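# Lift one staple stick out of box onto table

## Task

Remove a single stick of staples from the staple box and set it down on the table with its legs pointing down, placed a good distance away from both the box's tray and its sleeve.

## Robot and tools

Robot: two arms, left_arm and right_arm, each ending in a two-finger gripper. Base positions in the scene frame: left_arm at (-0.021, +0.241, +0.023) m, right_arm at (+0.006, -0.298, +0.017) m, each turned only slightly about z. A camera stand sits behind the arms. Cameras: cam_high, cam_low, cam_left_wrist, cam_right_wrist, all 672x504.

Frames: the scene frame has its origin at table-top height, halfway between the nominal bases; +z is up, +x points out over the table, and left_arm is on the +y side (arm names do not match image left/right). Printed hand poses, velocities and targets use this frame. Offsets instead use the current Hand target's own axes. On a gripper, +z runs along the fingers and the fingers open and close along y. end_effector_position is the point between the pads, about 1 cm short of the fingertips. Reported poses may be off by a few centimetres, more at long reach.

Row layout (used by execute_actions and move): one flat list of 14 numbers covering both arms, always all 14 even if one arm stays still: left_arm dx, dy, dz, rx, ry, rz, opening, then right_arm in the same seven. Each number is in [-1, 1]. The six pose numbers are an offset, not a pose: measured from that arm's Hand target as it stood when the action or move began, along the Hand target's axes. 1.0 equals 0.6 m for dx/dy/dz or 180 degrees for rotation; rx, ry, rz form a single rotation vector. The opening is absolute: +1 fully open (0.094 m), -1 closed. Sending all six pose zeros re-asks for the current Hand target; a 0 in the opening slot is a real half-open command, so repeat the present opening to leave a gripper alone.

execute_actions: actions is a list of actions; each action is a list of up to 15 rows, one row per 1/30 s step. A short action repeats its last row to fill 15 steps. Every row in an action counts from the action's starting Hand target, not from the row before, and each new action starts from wherever the Hand target is then, so repeating an offset moves further. cameras: list of names, ["all"], or []; an unknown name voids the call. An empty actions list returns state plus all images.

move: target is one 14-number row or a list of up to 15 rows; every row is an offset from the same starting Hand targets. Paths are straight, all arms finish together, minimum 0.5 s, cut off at 10 s. speed: m/s top speed, 0.002 to 2.9, default 0.25 (turning up to twice that in rad/s), one value or one per target. blend: metres of corner rounding per target; 0 stops at each. opening_speed: rate of opening change per second on the -1..+1 scale, at least 0.2; use it to close gently. grip_force: newtons per pad, 10 to 50, one value or one per arm; it persists, and lower forces close slowly. blocking=false returns early while the move runs. Paths do not avoid obstacles or the other arm; faster moves lag, stray and hit harder. Do not route a gripper close past its own base. The result adds a move: line, e.g. done, off_target, moving, held, fault, plus limits (paced = pose clipped, held = steps withheld).

wait: seconds 0 to 10; arms hold their last command; a running move carries on. stop: brakes a running move. zoom_image: camera plus region [x0, y0, x1, y1] in pixels, at most 504 by 504, from the newest images only. finished_scene: scene is the current scene's integer number; ends the scene irreversibly, and the result must hold without the robot.

Results: Hand target is the last commanded pose after clipping; the gripper often rests a little short of it, and friction or load can leave it a few cm off without contact. The controller limits each step's orientation change to 40 degrees from the measured one. grip_measured reports finger opening on the command scale; empty it can read up to 2.5 mm wide, and on a hard part slightly narrower than the part. Force builds about 1 N per 0.001 below first contact, then jumps to the force limit near 20 N. grip_effort_nm is the gripper motor's averaged effort (negative = closing) and does not equal pad force. Joint torques include gravity; numbers 1 to 3 wrap at ±28 N m. Joint velocities may read within noise. Joint ranges (rad): waist -2.618..3.054, shoulder 0..3.142, elbow 0..3.142 (straight 2.901), wrist pitch and yaw -1.571..1.571, wrist roll -2.094..2.094. A MOTOR HOT line appears at 75 °C; at 90 °C that arm folds and idles; at 100 °C it collapses. Holding loads, stretching out, or pushing at unreachable poses heats motors.

Avoid: dropping the stick or releasing it while it moves, knocking anything off the table, fast impacts or hard presses on fixed or heavy things, contact or grasping between the two arms (a moderate hit can fail the scene), strain on wrist camera cables, and any arm stop. A blocked arm keeps pushing until commanded back past its gripper. Loose objects may be nudged occasionally.

Each tool is called as name(argument=value, ...) on one line, values as JSON.

## Session

execute_actions(actions=[])

Scene clock: 0.00 s.
left_arm: end_effector_position=(+0.3793, +0.2232, +0.1215) grip_measured=+1.000 grip_effort_nm=n/a end_effector_quat_wxyz=(+0.579, +0.020, +0.815, -0.029) | right_arm: end_effector_position=(+0.4026, -0.3060, +0.1170) grip_measured=+1.000 grip_effort_nm=n/a end_effector_quat_wxyz=(+0.599, +0.011, +0.800, -0.027)
Joint positions: left_arm=[-0.015 1.546 0.375 0.836 0.046 -0.009 0.094] | right_arm=[0.023 1.572 0.331 0.955 0.063 -0.012 0.094]
Joint velocities: within noise
Joint torques (N m): no reading
Heat: left arm: 34 °C; right arm: 33 °C.
Hand target: left_arm +0.3845, +0.2240, +0.1359; +0.596, +0.021, +0.802, -0.025 | right_arm +0.4055, -0.3067, +0.1251; +0.607, +0.015, +0.794, -0.026
Tool commands: left_gripper/opening=+1.0 right_gripper/opening=+1.0

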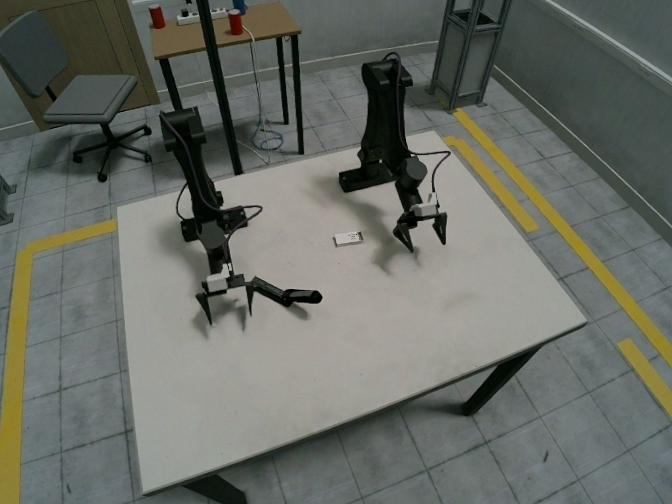

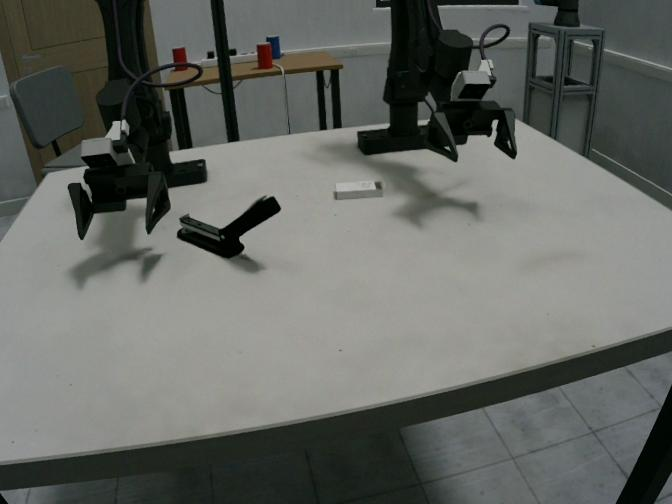

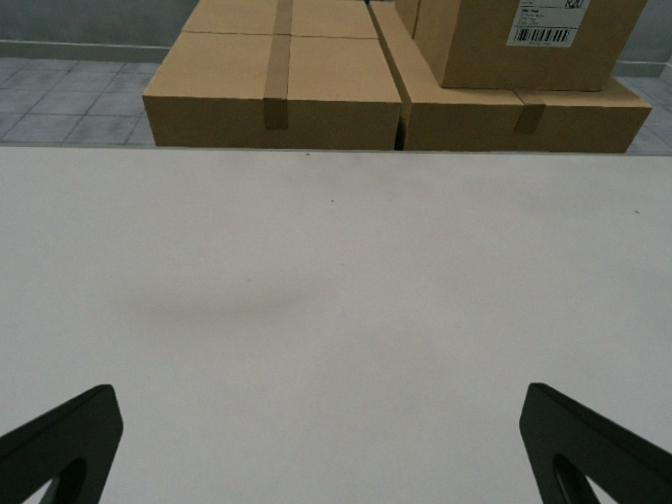

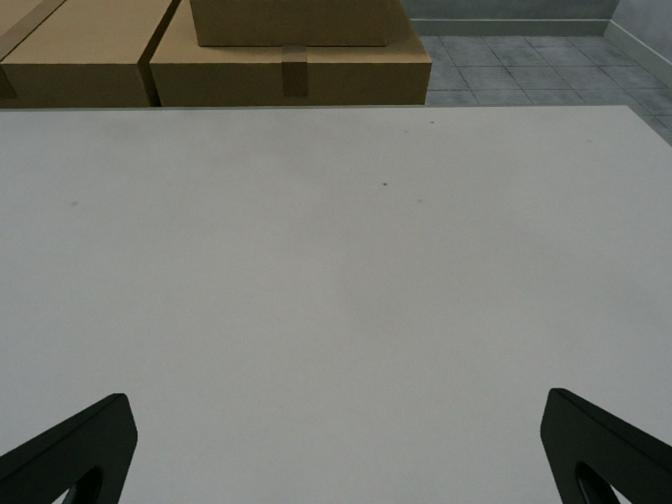

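zoom_image(camera="cam_high", region=[300, 210, 400, 285])

zoom_image(camera="cam_low", region=[310, 160, 410, 235])

Scaled by 5.040 from the camera's 672x504 image, which has a finer 960x720 frame.

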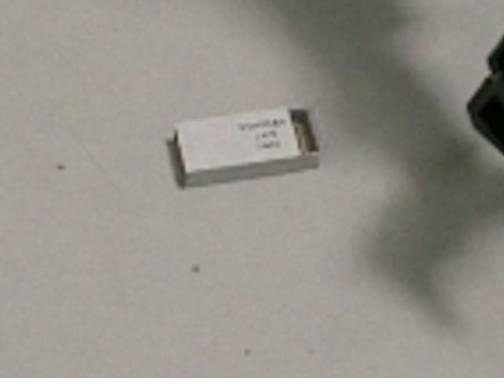

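Scaled by 5.040 from the camera's 672x504 image, which has a finer 960x720 frame.

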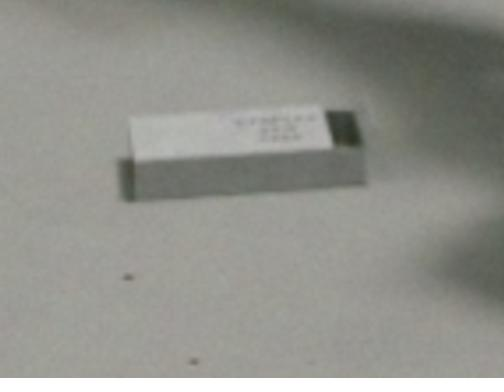

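move(target=[-0.012,-0.202,-0.41,0,0.25,0,1,0,0,0,0,0,0,1], cameras=["all"])

Scene clock: 21.30 s.
left_arm: end_effector_position=(+0.1402, +0.1169, +0.2017) grip_measured=+1.000 grip_effort_nm=-0.02 end_effector_quat_wxyz=(+0.225, +0.040, +0.973, -0.017) | right_arm: end_effector_position=(+0.4026, -0.3060, +0.1170) grip_measured=+1.000 grip_effort_nm=0.01 end_effector_quat_wxyz=(+0.599, +0.011, +0.800, -0.027)
Joint positions: left_arm=[-0.945 0.997 1.024 -1.282 -0.334 -0.819 0.094] | right_arm=[0.023 1.572 0.331 0.955 0.063 -0.012 0.094]
Joint torques (N m): left_arm=[-0.72 -0.32 7.36 0.59 -0.43 -0.2] | right_arm=[0.01 -5.52 5.35 1.83 0.04 -0.04]
Heat: left arm: 35 °C; right arm: 36 °C.
Hand target: left_arm +0.1438, +0.1193, +0.2156; +0.243, +0.029, +0.969, -0.015 | right_arm +0.4055, -0.3067, +0.1251; +0.607, +0.015, +0.794, -0.026
Off the commanded pose: left_arm 0.015 m, 2 deg | right_arm 0.009 m, 1 deg.
move: off_target (left_arm)

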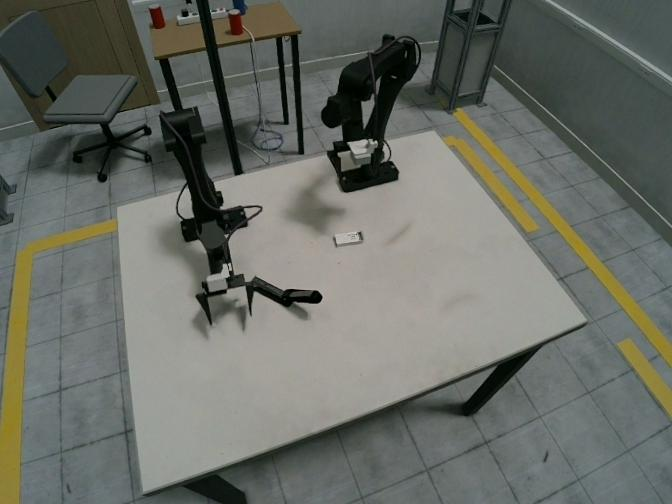

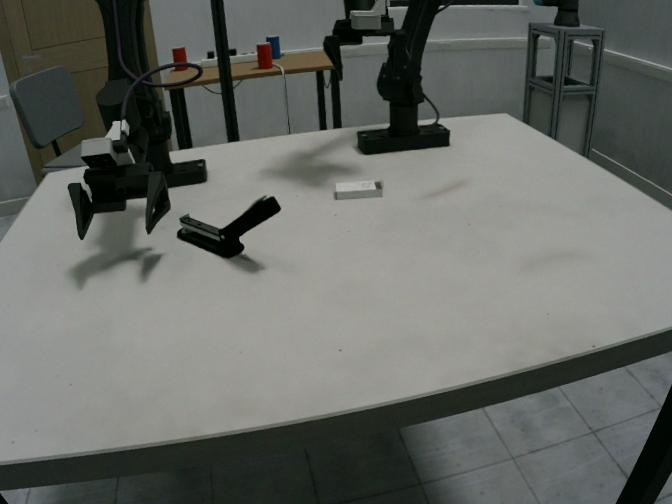

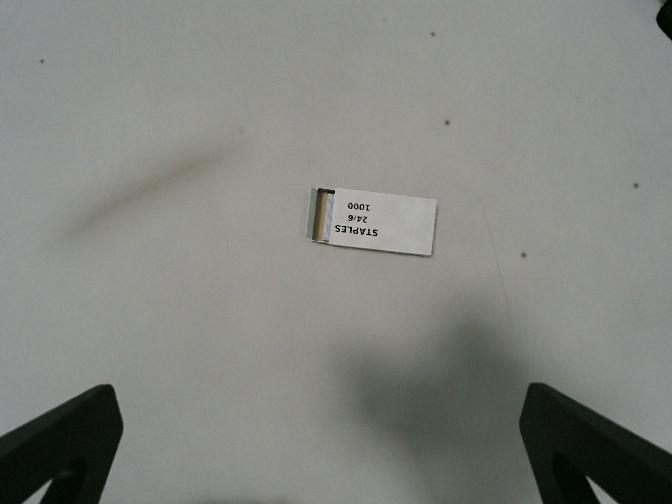

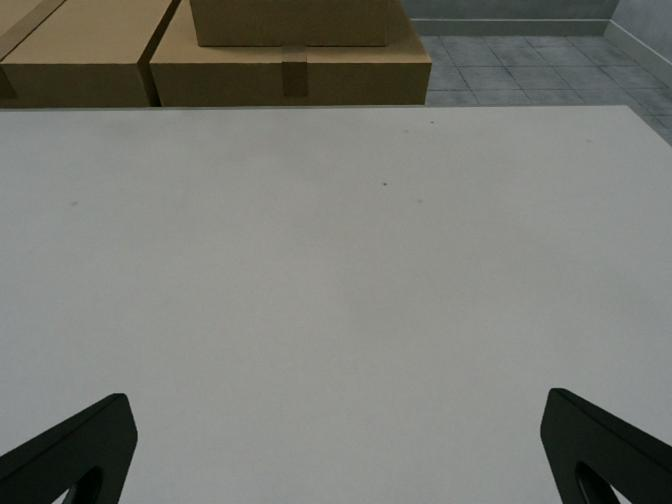

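zoom_image(camera="cam_left_wrist", region=[290, 165, 460, 285])

Scaled by 2.965 from the camera's 672x504 image, which has a finer 960x720 frame.

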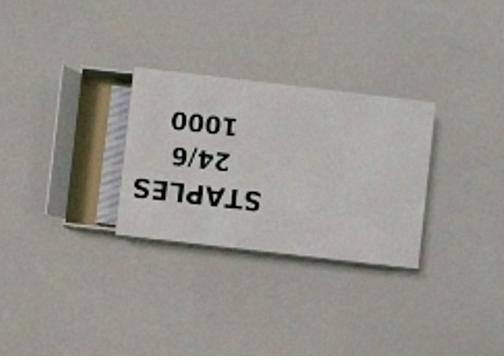

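move(target=[-0.1125,0.15,0.182,0.321,-0.066,0.437,1,0,0,0,0,0,0,1], cameras=["all"])

Scene clock: 70.37 s.
left_arm: end_effector_position=(+0.2582, +0.1996, +0.1424) grip_measured=+1.000 grip_effort_nm=-0.02 end_effector_quat_wxyz=(+0.230, +0.699, +0.615, -0.283) | right_arm: end_effector_position=(+0.4026, -0.3060, +0.1170) grip_measured=+1.000 grip_effort_nm=0.01 end_effector_quat_wxyz=(+0.599, +0.011, +0.800, -0.027)
Joint positions: left_arm=[0.267 1.837 1.371 -1.468 0.669 2.082 0.094] | right_arm=[0.023 1.572 0.331 0.955 0.063 -0.012 0.094]
Joint torques (N m): left_arm=[-0.16 -5.48 5.98 -0.51 0.28 0.15] | right_arm=[-0.02 -5.52 5.35 1.83 0.04 -0.04]
Heat: left arm: 36 °C; right arm: 37 °C.
Hand target: left_arm +0.2604, +0.2009, +0.1500; +0.244, +0.713, +0.587, -0.296 | right_arm +0.4055, -0.3067, +0.1251; +0.607, +0.015, +0.794, -0.026
Off the commanded pose: left_arm 0.008 m, 4 deg | right_arm 0.009 m, 1 deg.
joint sent to its limit (left arm) — joint 6 (wrist roll), upper limit. The joint targets are off in position and orientation.
move: off_target (left_arm)

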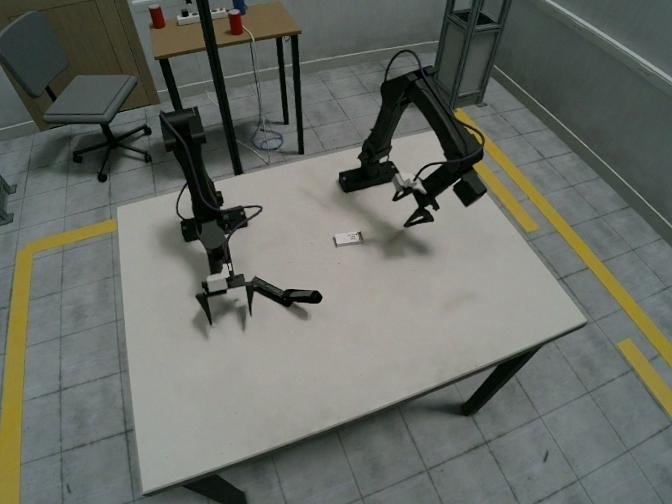

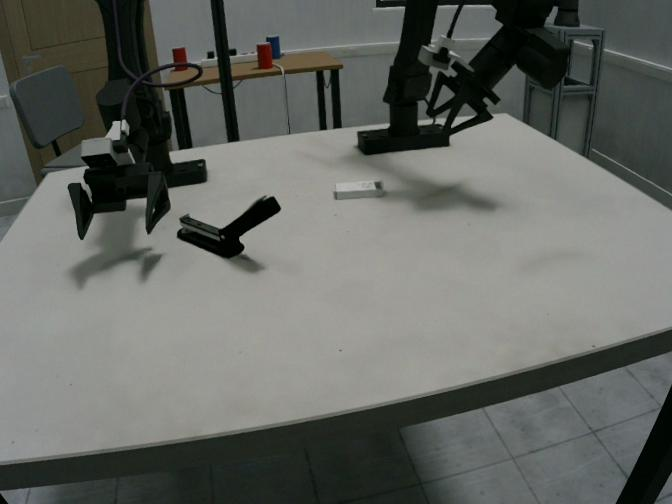

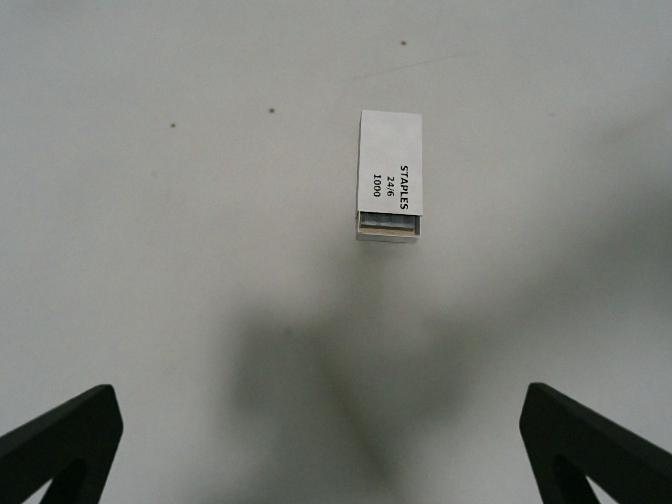

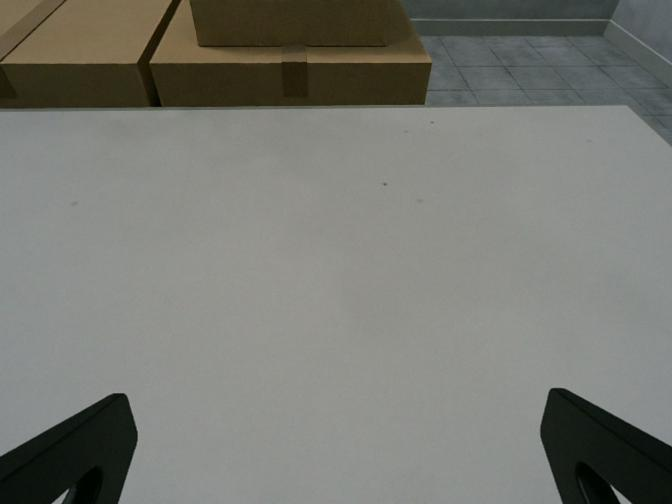

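move(target=[0.0385,-0.029,0.162,0,0,0,1,0,0,0,0,0,0,1], cameras=["all"])

Scene clock: 82.20 s.
left_arm: end_effector_position=(+0.2299, +0.1595, +0.0614) grip_measured=+1.000 grip_effort_nm=-0.02 end_effector_quat_wxyz=(+0.222, +0.722, +0.588, -0.289) | right_arm: end_effector_position=(+0.4026, -0.3060, +0.1170) grip_measured=+1.000 grip_effort_nm=0.01 end_effector_quat_wxyz=(+0.599, +0.011, +0.800, -0.027)
Joint positions: left_arm=[0.141 1.845 1.037 -1.08 0.688 2.019 0.094] | right_arm=[0.023 1.572 0.331 0.955 0.063 -0.012 0.094]
Joint torques (N m): left_arm=[-0.55 -5.49 2.4 0.04 0.71 -0.11] | right_arm=[-0.01 -5.5 5.35 1.83 0.04 -0.05]
Heat: left arm: 36 °C; right arm: 37 °C.
Hand target: left_arm +0.2333, +0.1526, +0.0650; +0.244, +0.713, +0.587, -0.296 | right_arm +0.4055, -0.3067, +0.1251; +0.607, +0.015, +0.794, -0.026
Off the commanded pose: left_arm 0.008 m, 3 deg | right_arm 0.009 m, 1 deg.
move: off_target (left_arm)

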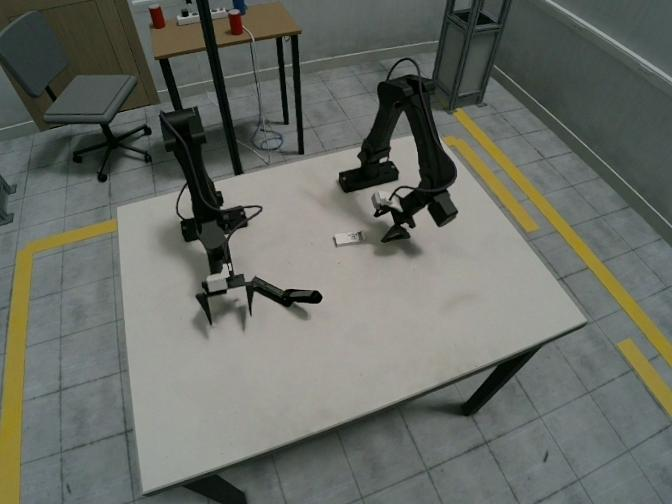

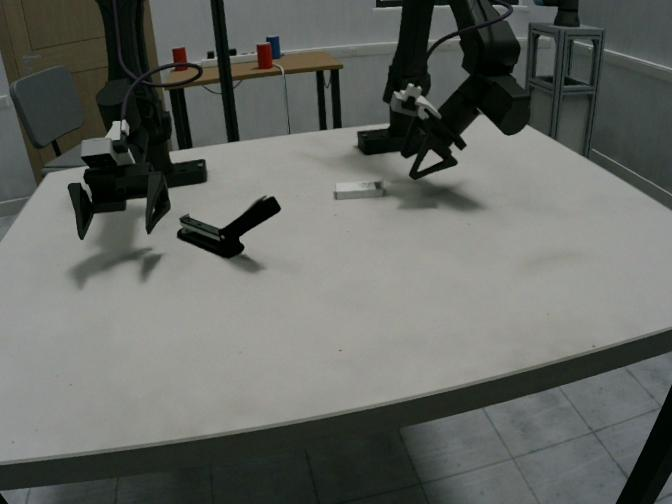

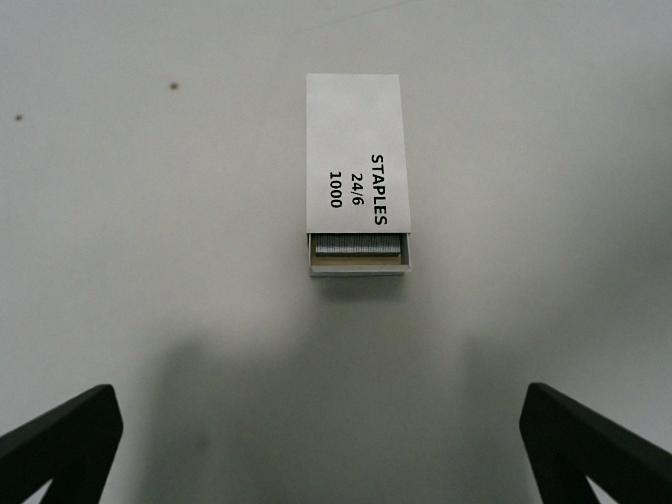

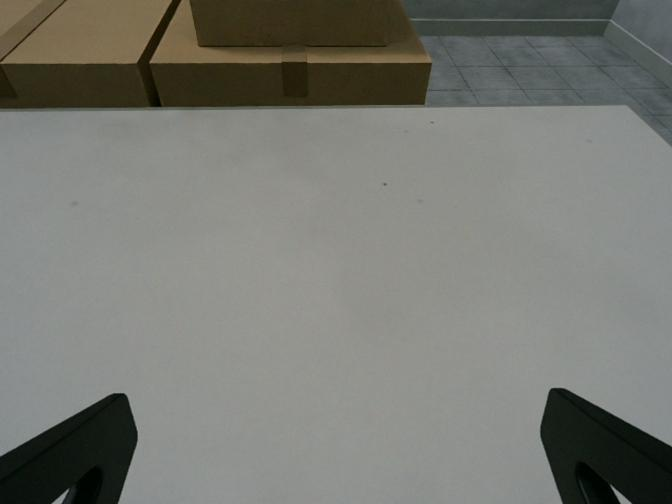

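zoom_image(camera="cam_left_wrist", region=[280, 190, 440, 300])

zoom_image(camera="cam_low", region=[310, 130, 490, 240])

Scaled by 3.150 from the camera's 672x504 image, which has a finer 960x720 frame.

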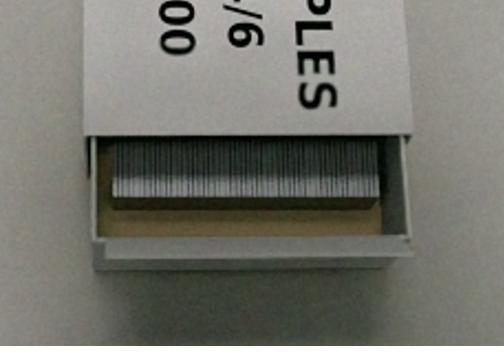

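Scaled by 2.800 from the camera's 672x504 image, which has a finer 960x720 frame.

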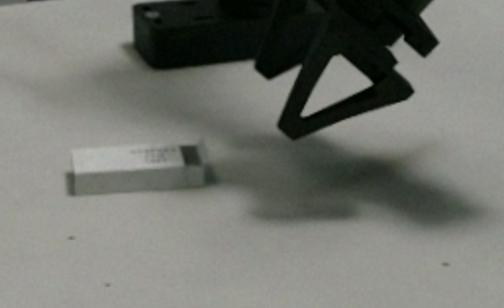

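move(target=[[0,0,0,0,0,0,1,-0.117,-0.013,-0.204,-0.195,0.066,-0.11,1],[0.008,-0.016,0.074,0,0,0,1,0.14,0.39,-0.391,-0.391,0.133,-0.219,1]], blend=[0.04,0], cameras=["all"])

Scene clock: 106.93 s.
left_arm: end_effector_position=(+0.2176, +0.1369, +0.0262) grip_measured=+1.000 grip_effort_nm=-0.02 end_effector_quat_wxyz=(+0.225, +0.720, +0.593, -0.283) | right_arm: end_effector_position=(+0.1691, -0.0620, +0.1015) grip_measured=+1.000 grip_effort_nm=0.01 end_effector_quat_wxyz=(+0.294, -0.574, +0.726, +0.238)
Joint positions: left_arm=[0.063 1.851 0.882 -0.835 0.709 1.902 0.094] | right_arm=[0.708 1.078 0.504 -0.338 -0.442 -0.494 0.094]
Joint torques (N m): left_arm=[-0.72 -4.88 2.26 0.15 0.74 -0.11] | right_arm=[0.46 -1.14 5.41 1.64 -0.12 0.06]
Heat: left arm: 34 °C; right arm: 37 °C.
Hand target: left_arm +0.2185, +0.1269, +0.0303; +0.244, +0.713, +0.587, -0.296 | right_arm +0.1704, -0.0598, +0.0997; +0.299, -0.574, +0.724, +0.238
Off the commanded pose: left_arm 0.011 m, 3 deg | right_arm 0.003 m, 1 deg.
move: off_target (left_arm)

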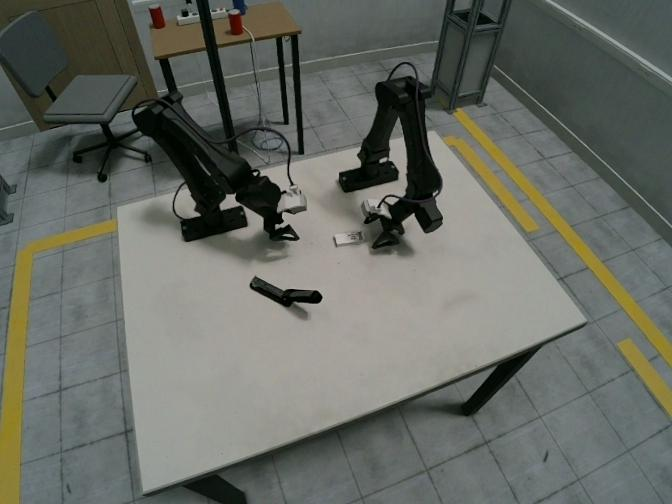

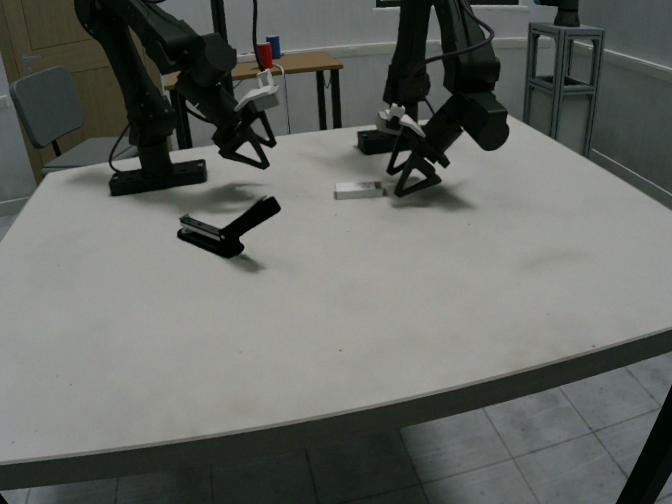

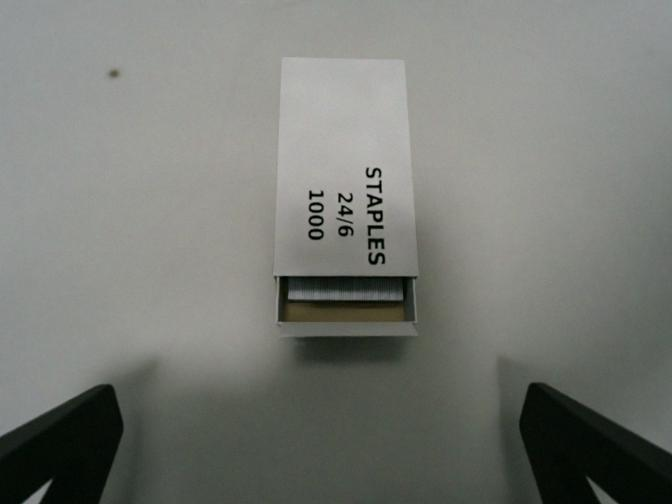

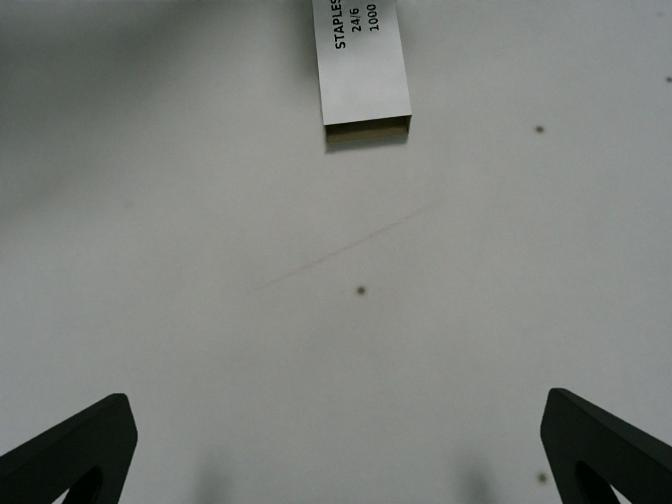

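zoom_image(camera="cam_low", region=[320, 140, 470, 230])

zoom_image(camera="cam_high", region=[320, 190, 450, 270])

Scaled by 3.360 from the camera's 672x504 image, which has a finer 960x720 frame.

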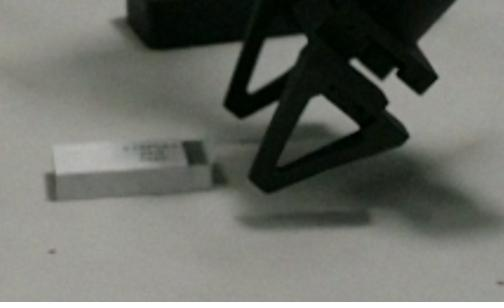

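Scaled by 3.877 from the camera's 672x504 image, which has a finer 960x720 frame.

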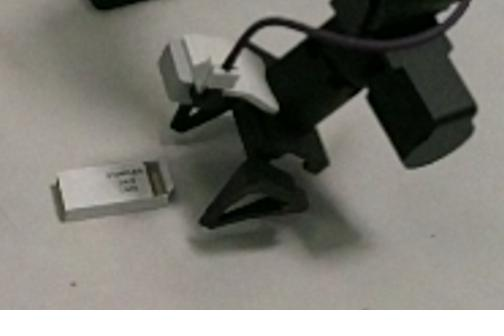

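move(target=[-0.002,-0.01,0.018,0,0,0,1,0,0,0,0,0,0,1], speed=0.08, cameras=["cam_low","cam_left_wrist","cam_high"])

zoom_image(camera="cam_low", region=[320, 140, 470, 230])

Scene clock: 115.00 s.
left_arm: end_effector_position=(+0.2093, +0.1297, +0.0173) grip_measured=+1.000 grip_effort_nm=-0.02 end_effector_quat_wxyz=(+0.222, +0.718, +0.594, -0.287) | right_arm: end_effector_position=(+0.1691, -0.0620, +0.1015) grip_measured=+1.000 grip_effort_nm=0.01 end_effector_quat_wxyz=(+0.294, -0.574, +0.726, +0.238)
Joint positions: left_arm=[0.037 1.851 0.833 -0.772 0.715 1.867 0.094] | right_arm=[0.708 1.078 0.504 -0.338 -0.442 -0.494 0.094]
Joint torques (N m): left_arm=[-0.62 -5.6 2.13 0.21 0.76 -0.11] | right_arm=[0.46 -1.14 5.41 1.65 -0.12 0.06]
Heat: left arm: 34 °C; right arm: 36 °C.
Hand target: left_arm +0.2110, +0.1197, +0.0236; +0.244, +0.713, +0.587, -0.296 | right_arm +0.1704, -0.0598, +0.0997; +0.299, -0.574, +0.724, +0.238
Off the commanded pose: left_arm 0.012 m, 3 deg | right_arm 0.003 m, 1 deg.
move: off_target (left_arm)
Images, in order (width x height): cam_high 672x504, cam_low 672x504, cam_left_wrist 672x504.

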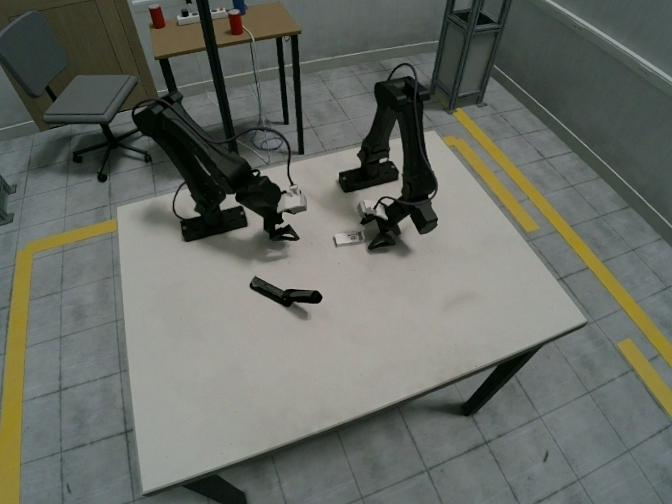

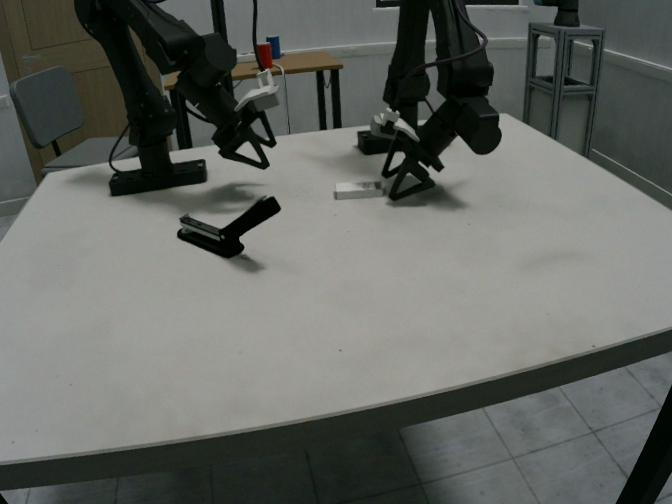

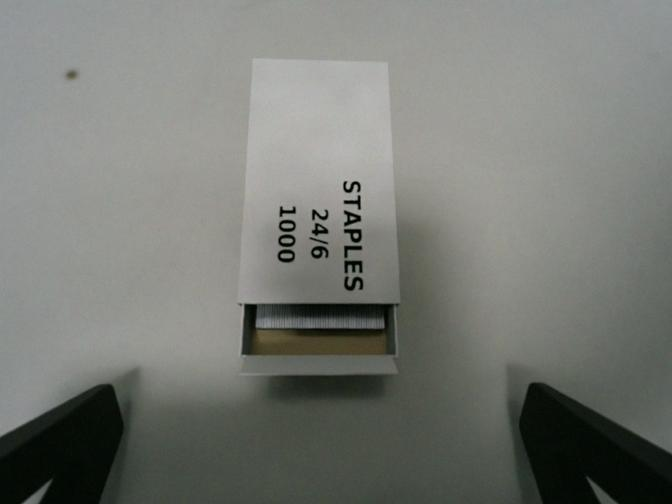

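Scaled by 3.360 from the camera's 672x504 image, which has a finer 960x720 frame.

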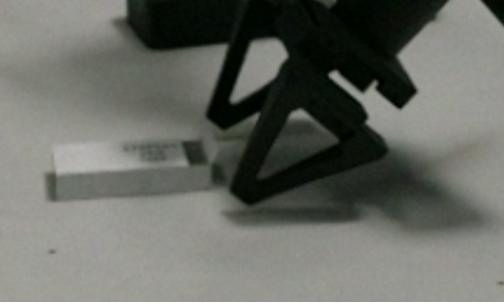

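move(target=[-0.0106,0,0.0223,0,0,0,1,0,0,0,0,0,0,1], speed=0.06, cameras=["cam_low","cam_left_wrist","cam_high"])

zoom_image(camera="cam_low", region=[320, 140, 470, 230])

zoom_image(camera="cam_high", region=[320, 190, 450, 270])

Scene clock: 119.67 s.
left_arm: end_effector_position=(+0.2058, +0.1136, +0.0133) grip_measured=+1.000 grip_effort_nm=-0.02 end_effector_quat_wxyz=(+0.227, +0.717, +0.590, -0.292) | right_arm: end_effector_position=(+0.1691, -0.0620, +0.1015) grip_measured=+1.000 grip_effort_nm=0.01 end_effector_quat_wxyz=(+0.294, -0.574, +0.726, +0.238)
Joint positions: left_arm=[-0.018 1.851 0.802 -0.701 0.741 1.806 0.094] | right_arm=[0.708 1.078 0.504 -0.338 -0.442 -0.494 0.094]
Joint torques (N m): left_arm=[-0.81 -5.96 2.09 0.27 0.61 -0.14] | right_arm=[0.46 -1.16 5.39 1.65 -0.12 0.06]
Heat: left arm: 34 °C; right arm: 36 °C.
Hand target: left_arm +0.2083, +0.1060, +0.0186; +0.244, +0.713, +0.587, -0.296 | right_arm +0.1704, -0.0598, +0.0997; +0.299, -0.574, +0.724, +0.238
Off the commanded pose: left_arm 0.010 m, 2 deg | right_arm 0.003 m, 1 deg.
move: done
Images, in order (width x height): cam_high 672x504, cam_low 672x504, cam_left_wrist 672x504.

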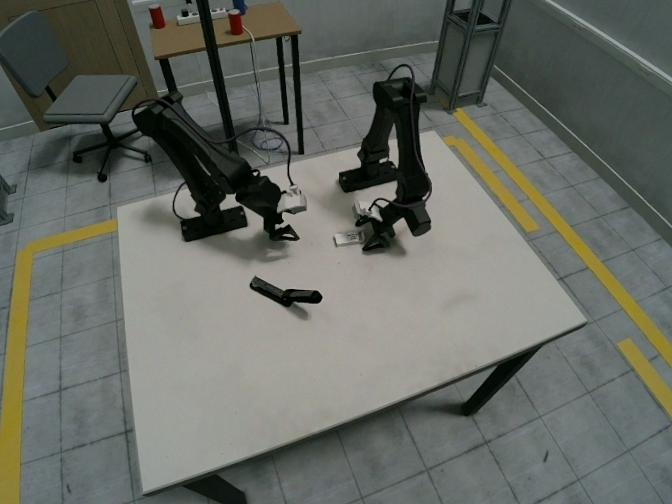

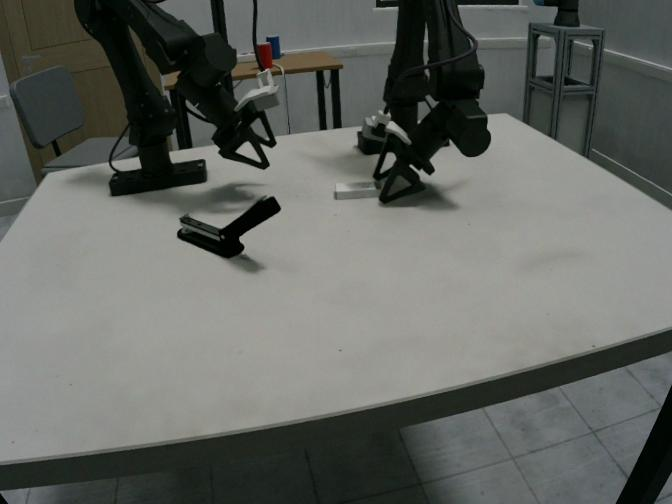

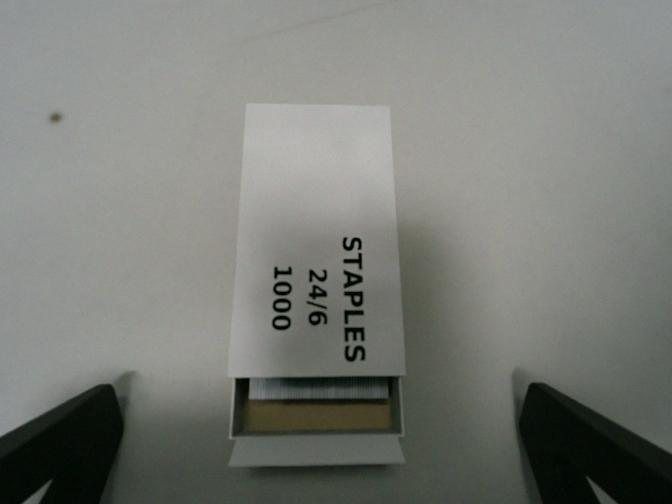

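Scaled by 3.360 from the camera's 672x504 image, which has a finer 960x720 frame.

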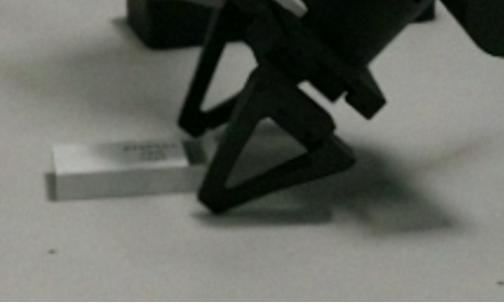

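Scaled by 3.877 from the camera's 672x504 image, which has a finer 960x720 frame.

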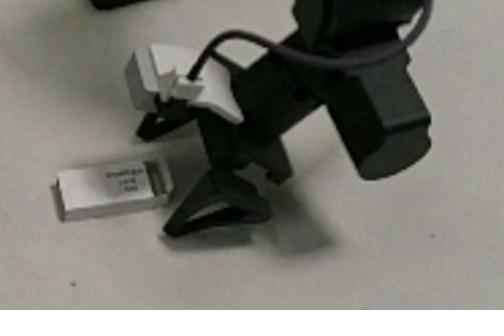

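move(target=[0,0,0,0,0,0,1,-0.035,-0.0275,0.106,-0.0216,0,-0.0216,1], speed=0.15, cameras=["cam_low","cam_right_wrist","cam_left_wrist"])

zoom_image(camera="cam_low", region=[260, 130, 460, 230])

Scene clock: 139.67 s.
left_arm: end_effector_position=(+0.2058, +0.1136, +0.0133) grip_measured=+1.000 grip_effort_nm=-0.02 end_effector_quat_wxyz=(+0.227, +0.717, +0.590, -0.292) | right_arm: end_effector_position=(+0.1950, -0.0205, +0.0577) grip_measured=+1.000 grip_effort_nm=0.00 end_effector_quat_wxyz=(+0.267, -0.596, +0.718, +0.241)
Joint positions: left_arm=[-0.018 1.851 0.802 -0.701 0.741 1.806 0.094] | right_arm=[0.755 1.457 0.584 -0.089 -0.442 -0.508 0.094]
Joint torques (N m): left_arm=[-0.81 -5.97 1.99 0.28 0.59 -0.15] | right_arm=[0.53 -3.32 8.14 1.57 -0.41 -0.16]
Heat: left arm: 34 °C; right arm: 35 °C.
Hand target: left_arm +0.2083, +0.1060, +0.0186; +0.244, +0.713, +0.587, -0.296 | right_arm +0.2001, -0.0054, +0.0695; +0.288, -0.608, +0.696, +0.252
Off the commanded pose: left_arm 0.010 m, 2 deg | right_arm 0.020 m, 4 deg.
move: off_target (right_arm)
Images, in order (width x height): cam_low 672x504, cam_left_wrist 672x504, cam_right_wrist 672x504.

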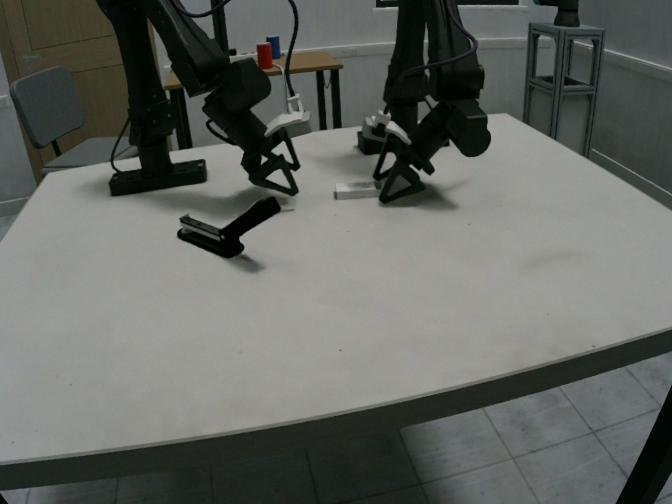

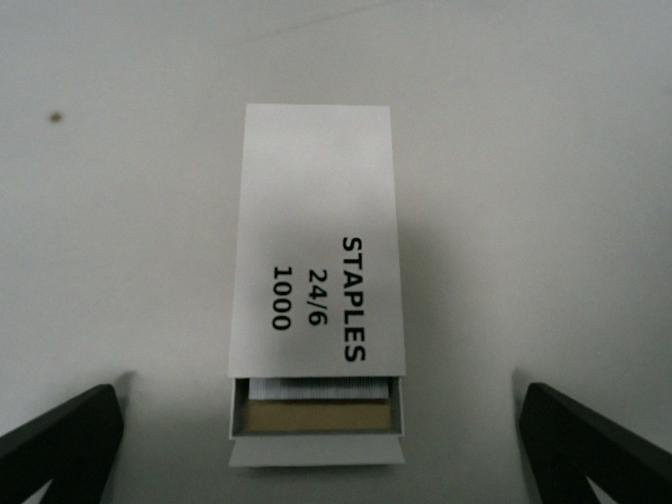

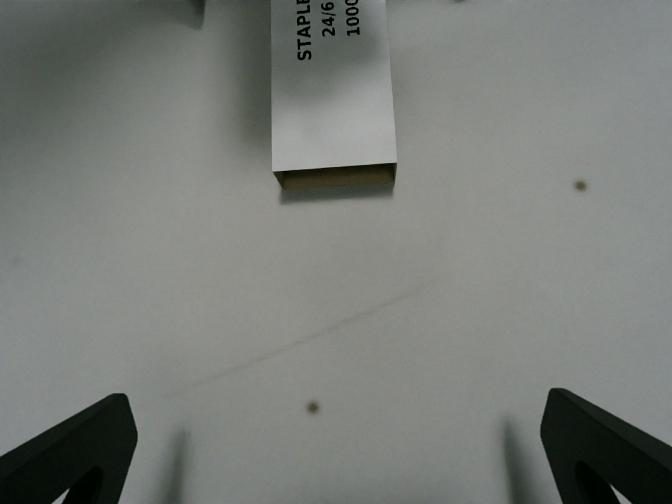

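Scaled by 2.520 from the camera's 672x504 image, which has a finer 960x720 frame.

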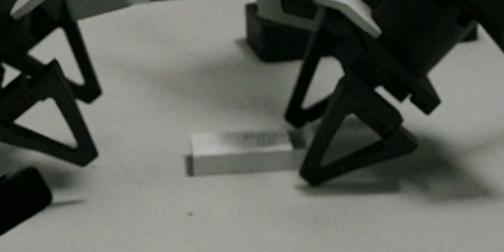

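move(target=[0,0,0,0,0,0,1,-0.0436,0.0033,0.0625,-0.008,0,-0.008,1], speed=0.1, cameras=["cam_low","cam_right_wrist","cam_high"])

zoom_image(camera="cam_low", region=[260, 130, 460, 230])

zoom_image(camera="cam_high", region=[240, 180, 440, 310])

Scene clock: 150.03 s.
left_arm: end_effector_position=(+0.2058, +0.1136, +0.0133) grip_measured=+1.000 grip_effort_nm=-0.02 end_effector_quat_wxyz=(+0.227, +0.717, +0.590, -0.292) | right_arm: end_effector_position=(+0.1931, +0.0281, +0.0528) grip_measured=+1.000 grip_effort_nm=0.01 end_effector_quat_wxyz=(-0.262, +0.623, -0.691, -0.256)
Joint positions: left_arm=[-0.018 1.851 0.802 -0.701 0.741 1.806 0.094] | right_arm=[0.863 1.621 0.704 -0.02 -0.431 -0.478 0.094]
Joint torques (N m): left_arm=[-0.7 -5.9 2.07 0.28 0.64 -0.17] | right_arm=[0.35 -4.53 7.97 1.62 -0.12 0.06]
Heat: left arm: 34 °C; right arm: 35 °C.
Hand target: left_arm +0.2083, +0.1060, +0.0186; +0.244, +0.713, +0.587, -0.296 | right_arm +0.2042, +0.0395, +0.0615; +0.283, -0.620, +0.685, +0.257
Off the commanded pose: left_arm 0.010 m, 2 deg | right_arm 0.018 m, 3 deg.
move: off_target (right_arm)
Images, in order (width x height): cam_high 672x504, cam_low 672x504, cam_right_wrist 672x504.

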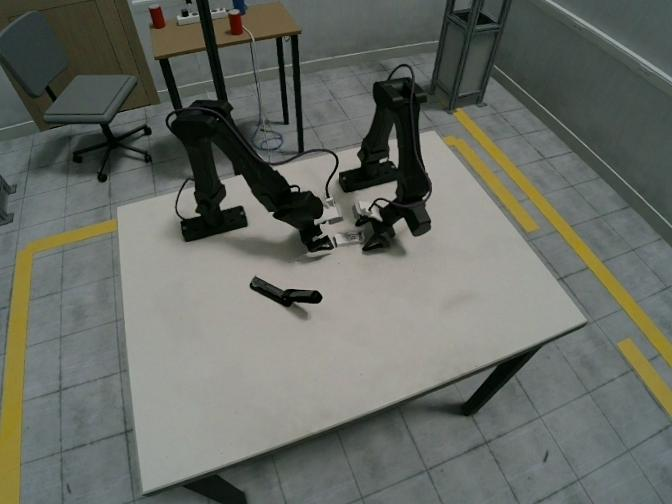

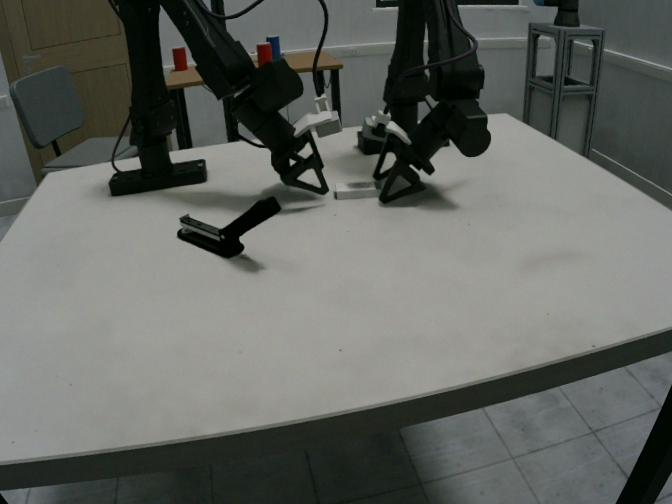

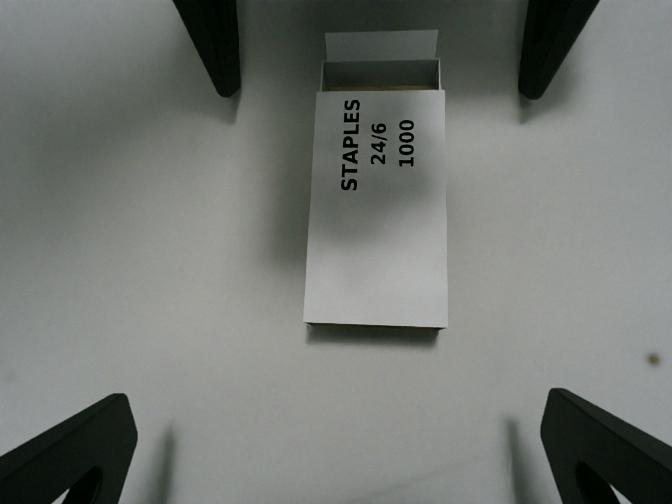

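Scaled by 2.520 from the camera's 672x504 image, which has a finer 960x720 frame.

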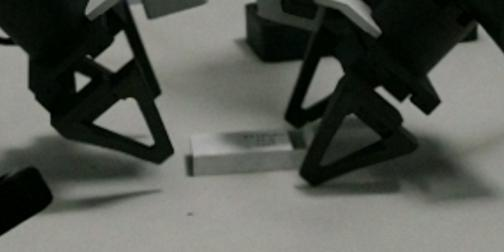

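Scaled by 2.520 from the camera's 672x504 image, which has a finer 960x720 frame.

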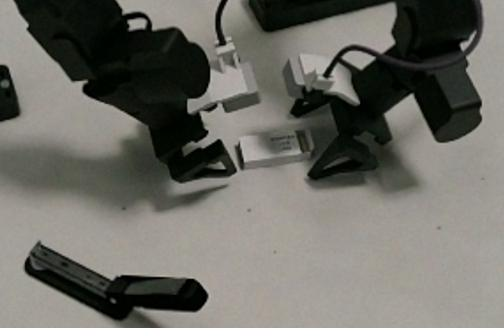

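move(target=[0,0,0,0,0,0,1,-0.013,-0.0133,0.0224,0.0098,-0.0667,0.0098,1], speed=0.08, cameras=["cam_low","cam_right_wrist","cam_high"])

zoom_image(camera="cam_low", region=[260, 130, 460, 230])

zoom_image(camera="cam_high", region=[290, 180, 440, 280])

Scene clock: 161.07 s.
left_arm: end_effector_position=(+0.2058, +0.1136, +0.0133) grip_measured=+1.000 grip_effort_nm=-0.02 end_effector_quat_wxyz=(+0.227, +0.717, +0.590, -0.292) | right_arm: end_effector_position=(+0.2144, +0.0526, +0.0581) grip_measured=+1.000 grip_effort_nm=0.01 end_effector_quat_wxyz=(+0.358, -0.581, +0.668, +0.297)
Joint positions: left_arm=[-0.018 1.851 0.802 -0.701 0.741 1.806 0.094] | right_arm=[0.85 1.713 0.607 0.418 -0.464 -0.376 0.094]
Joint torques (N m): left_arm=[-0.76 -5.93 2.1 0.28 0.59 -0.17] | right_arm=[-0.53 -4.85 4.05 1.98 -0.55 0.07]
Heat: left arm: 34 °C; right arm: 35 °C.
Hand target: left_arm +0.2083, +0.1060, +0.0186; +0.244, +0.713, +0.587, -0.296 | right_arm +0.2136, +0.0536, +0.0575; +0.359, -0.575, +0.665, +0.314
Off the commanded pose: left_arm 0.010 m, 2 deg | right_arm 0.001 m, 2 deg.
move: done
Images, in order (width x height): cam_high 672x504, cam_low 672x504, cam_right_wrist 672x504.

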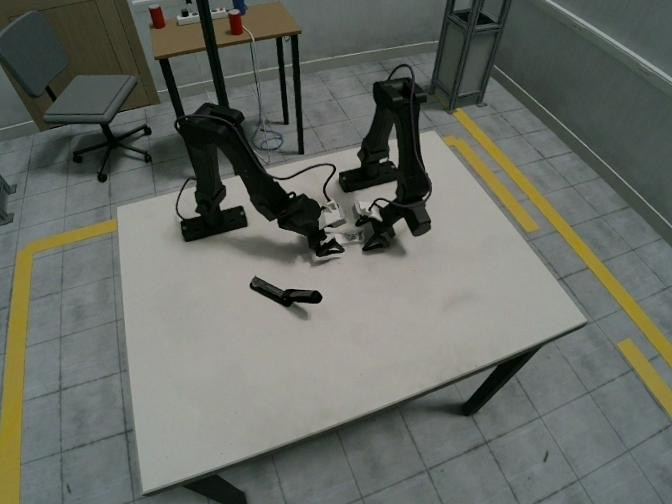

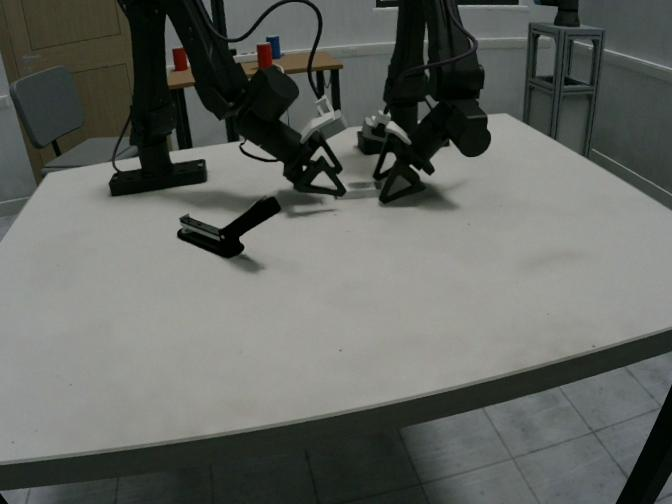

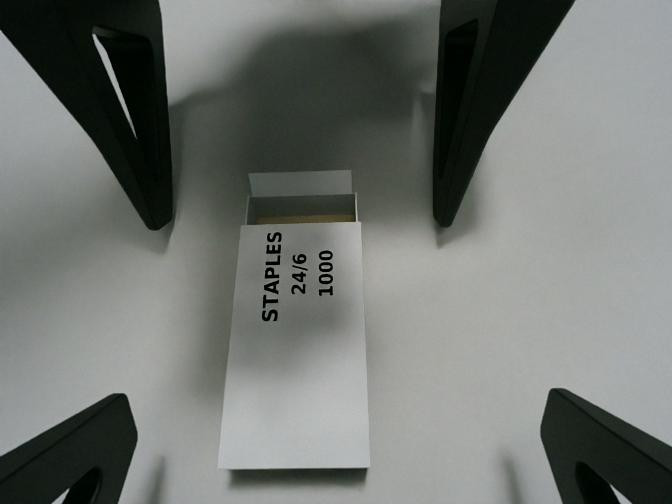

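Scaled by 2.520 from the camera's 672x504 image, which has a finer 960x720 frame.

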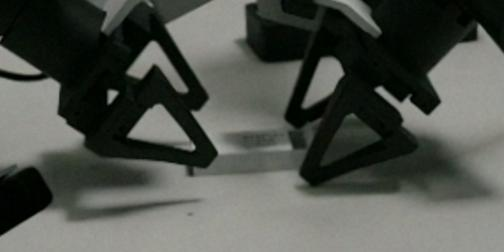

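Scaled by 3.360 from the camera's 672x504 image, which has a finer 960x720 frame.

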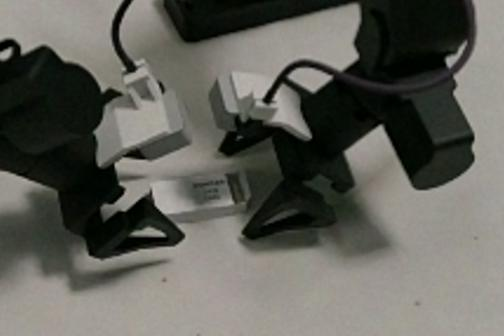

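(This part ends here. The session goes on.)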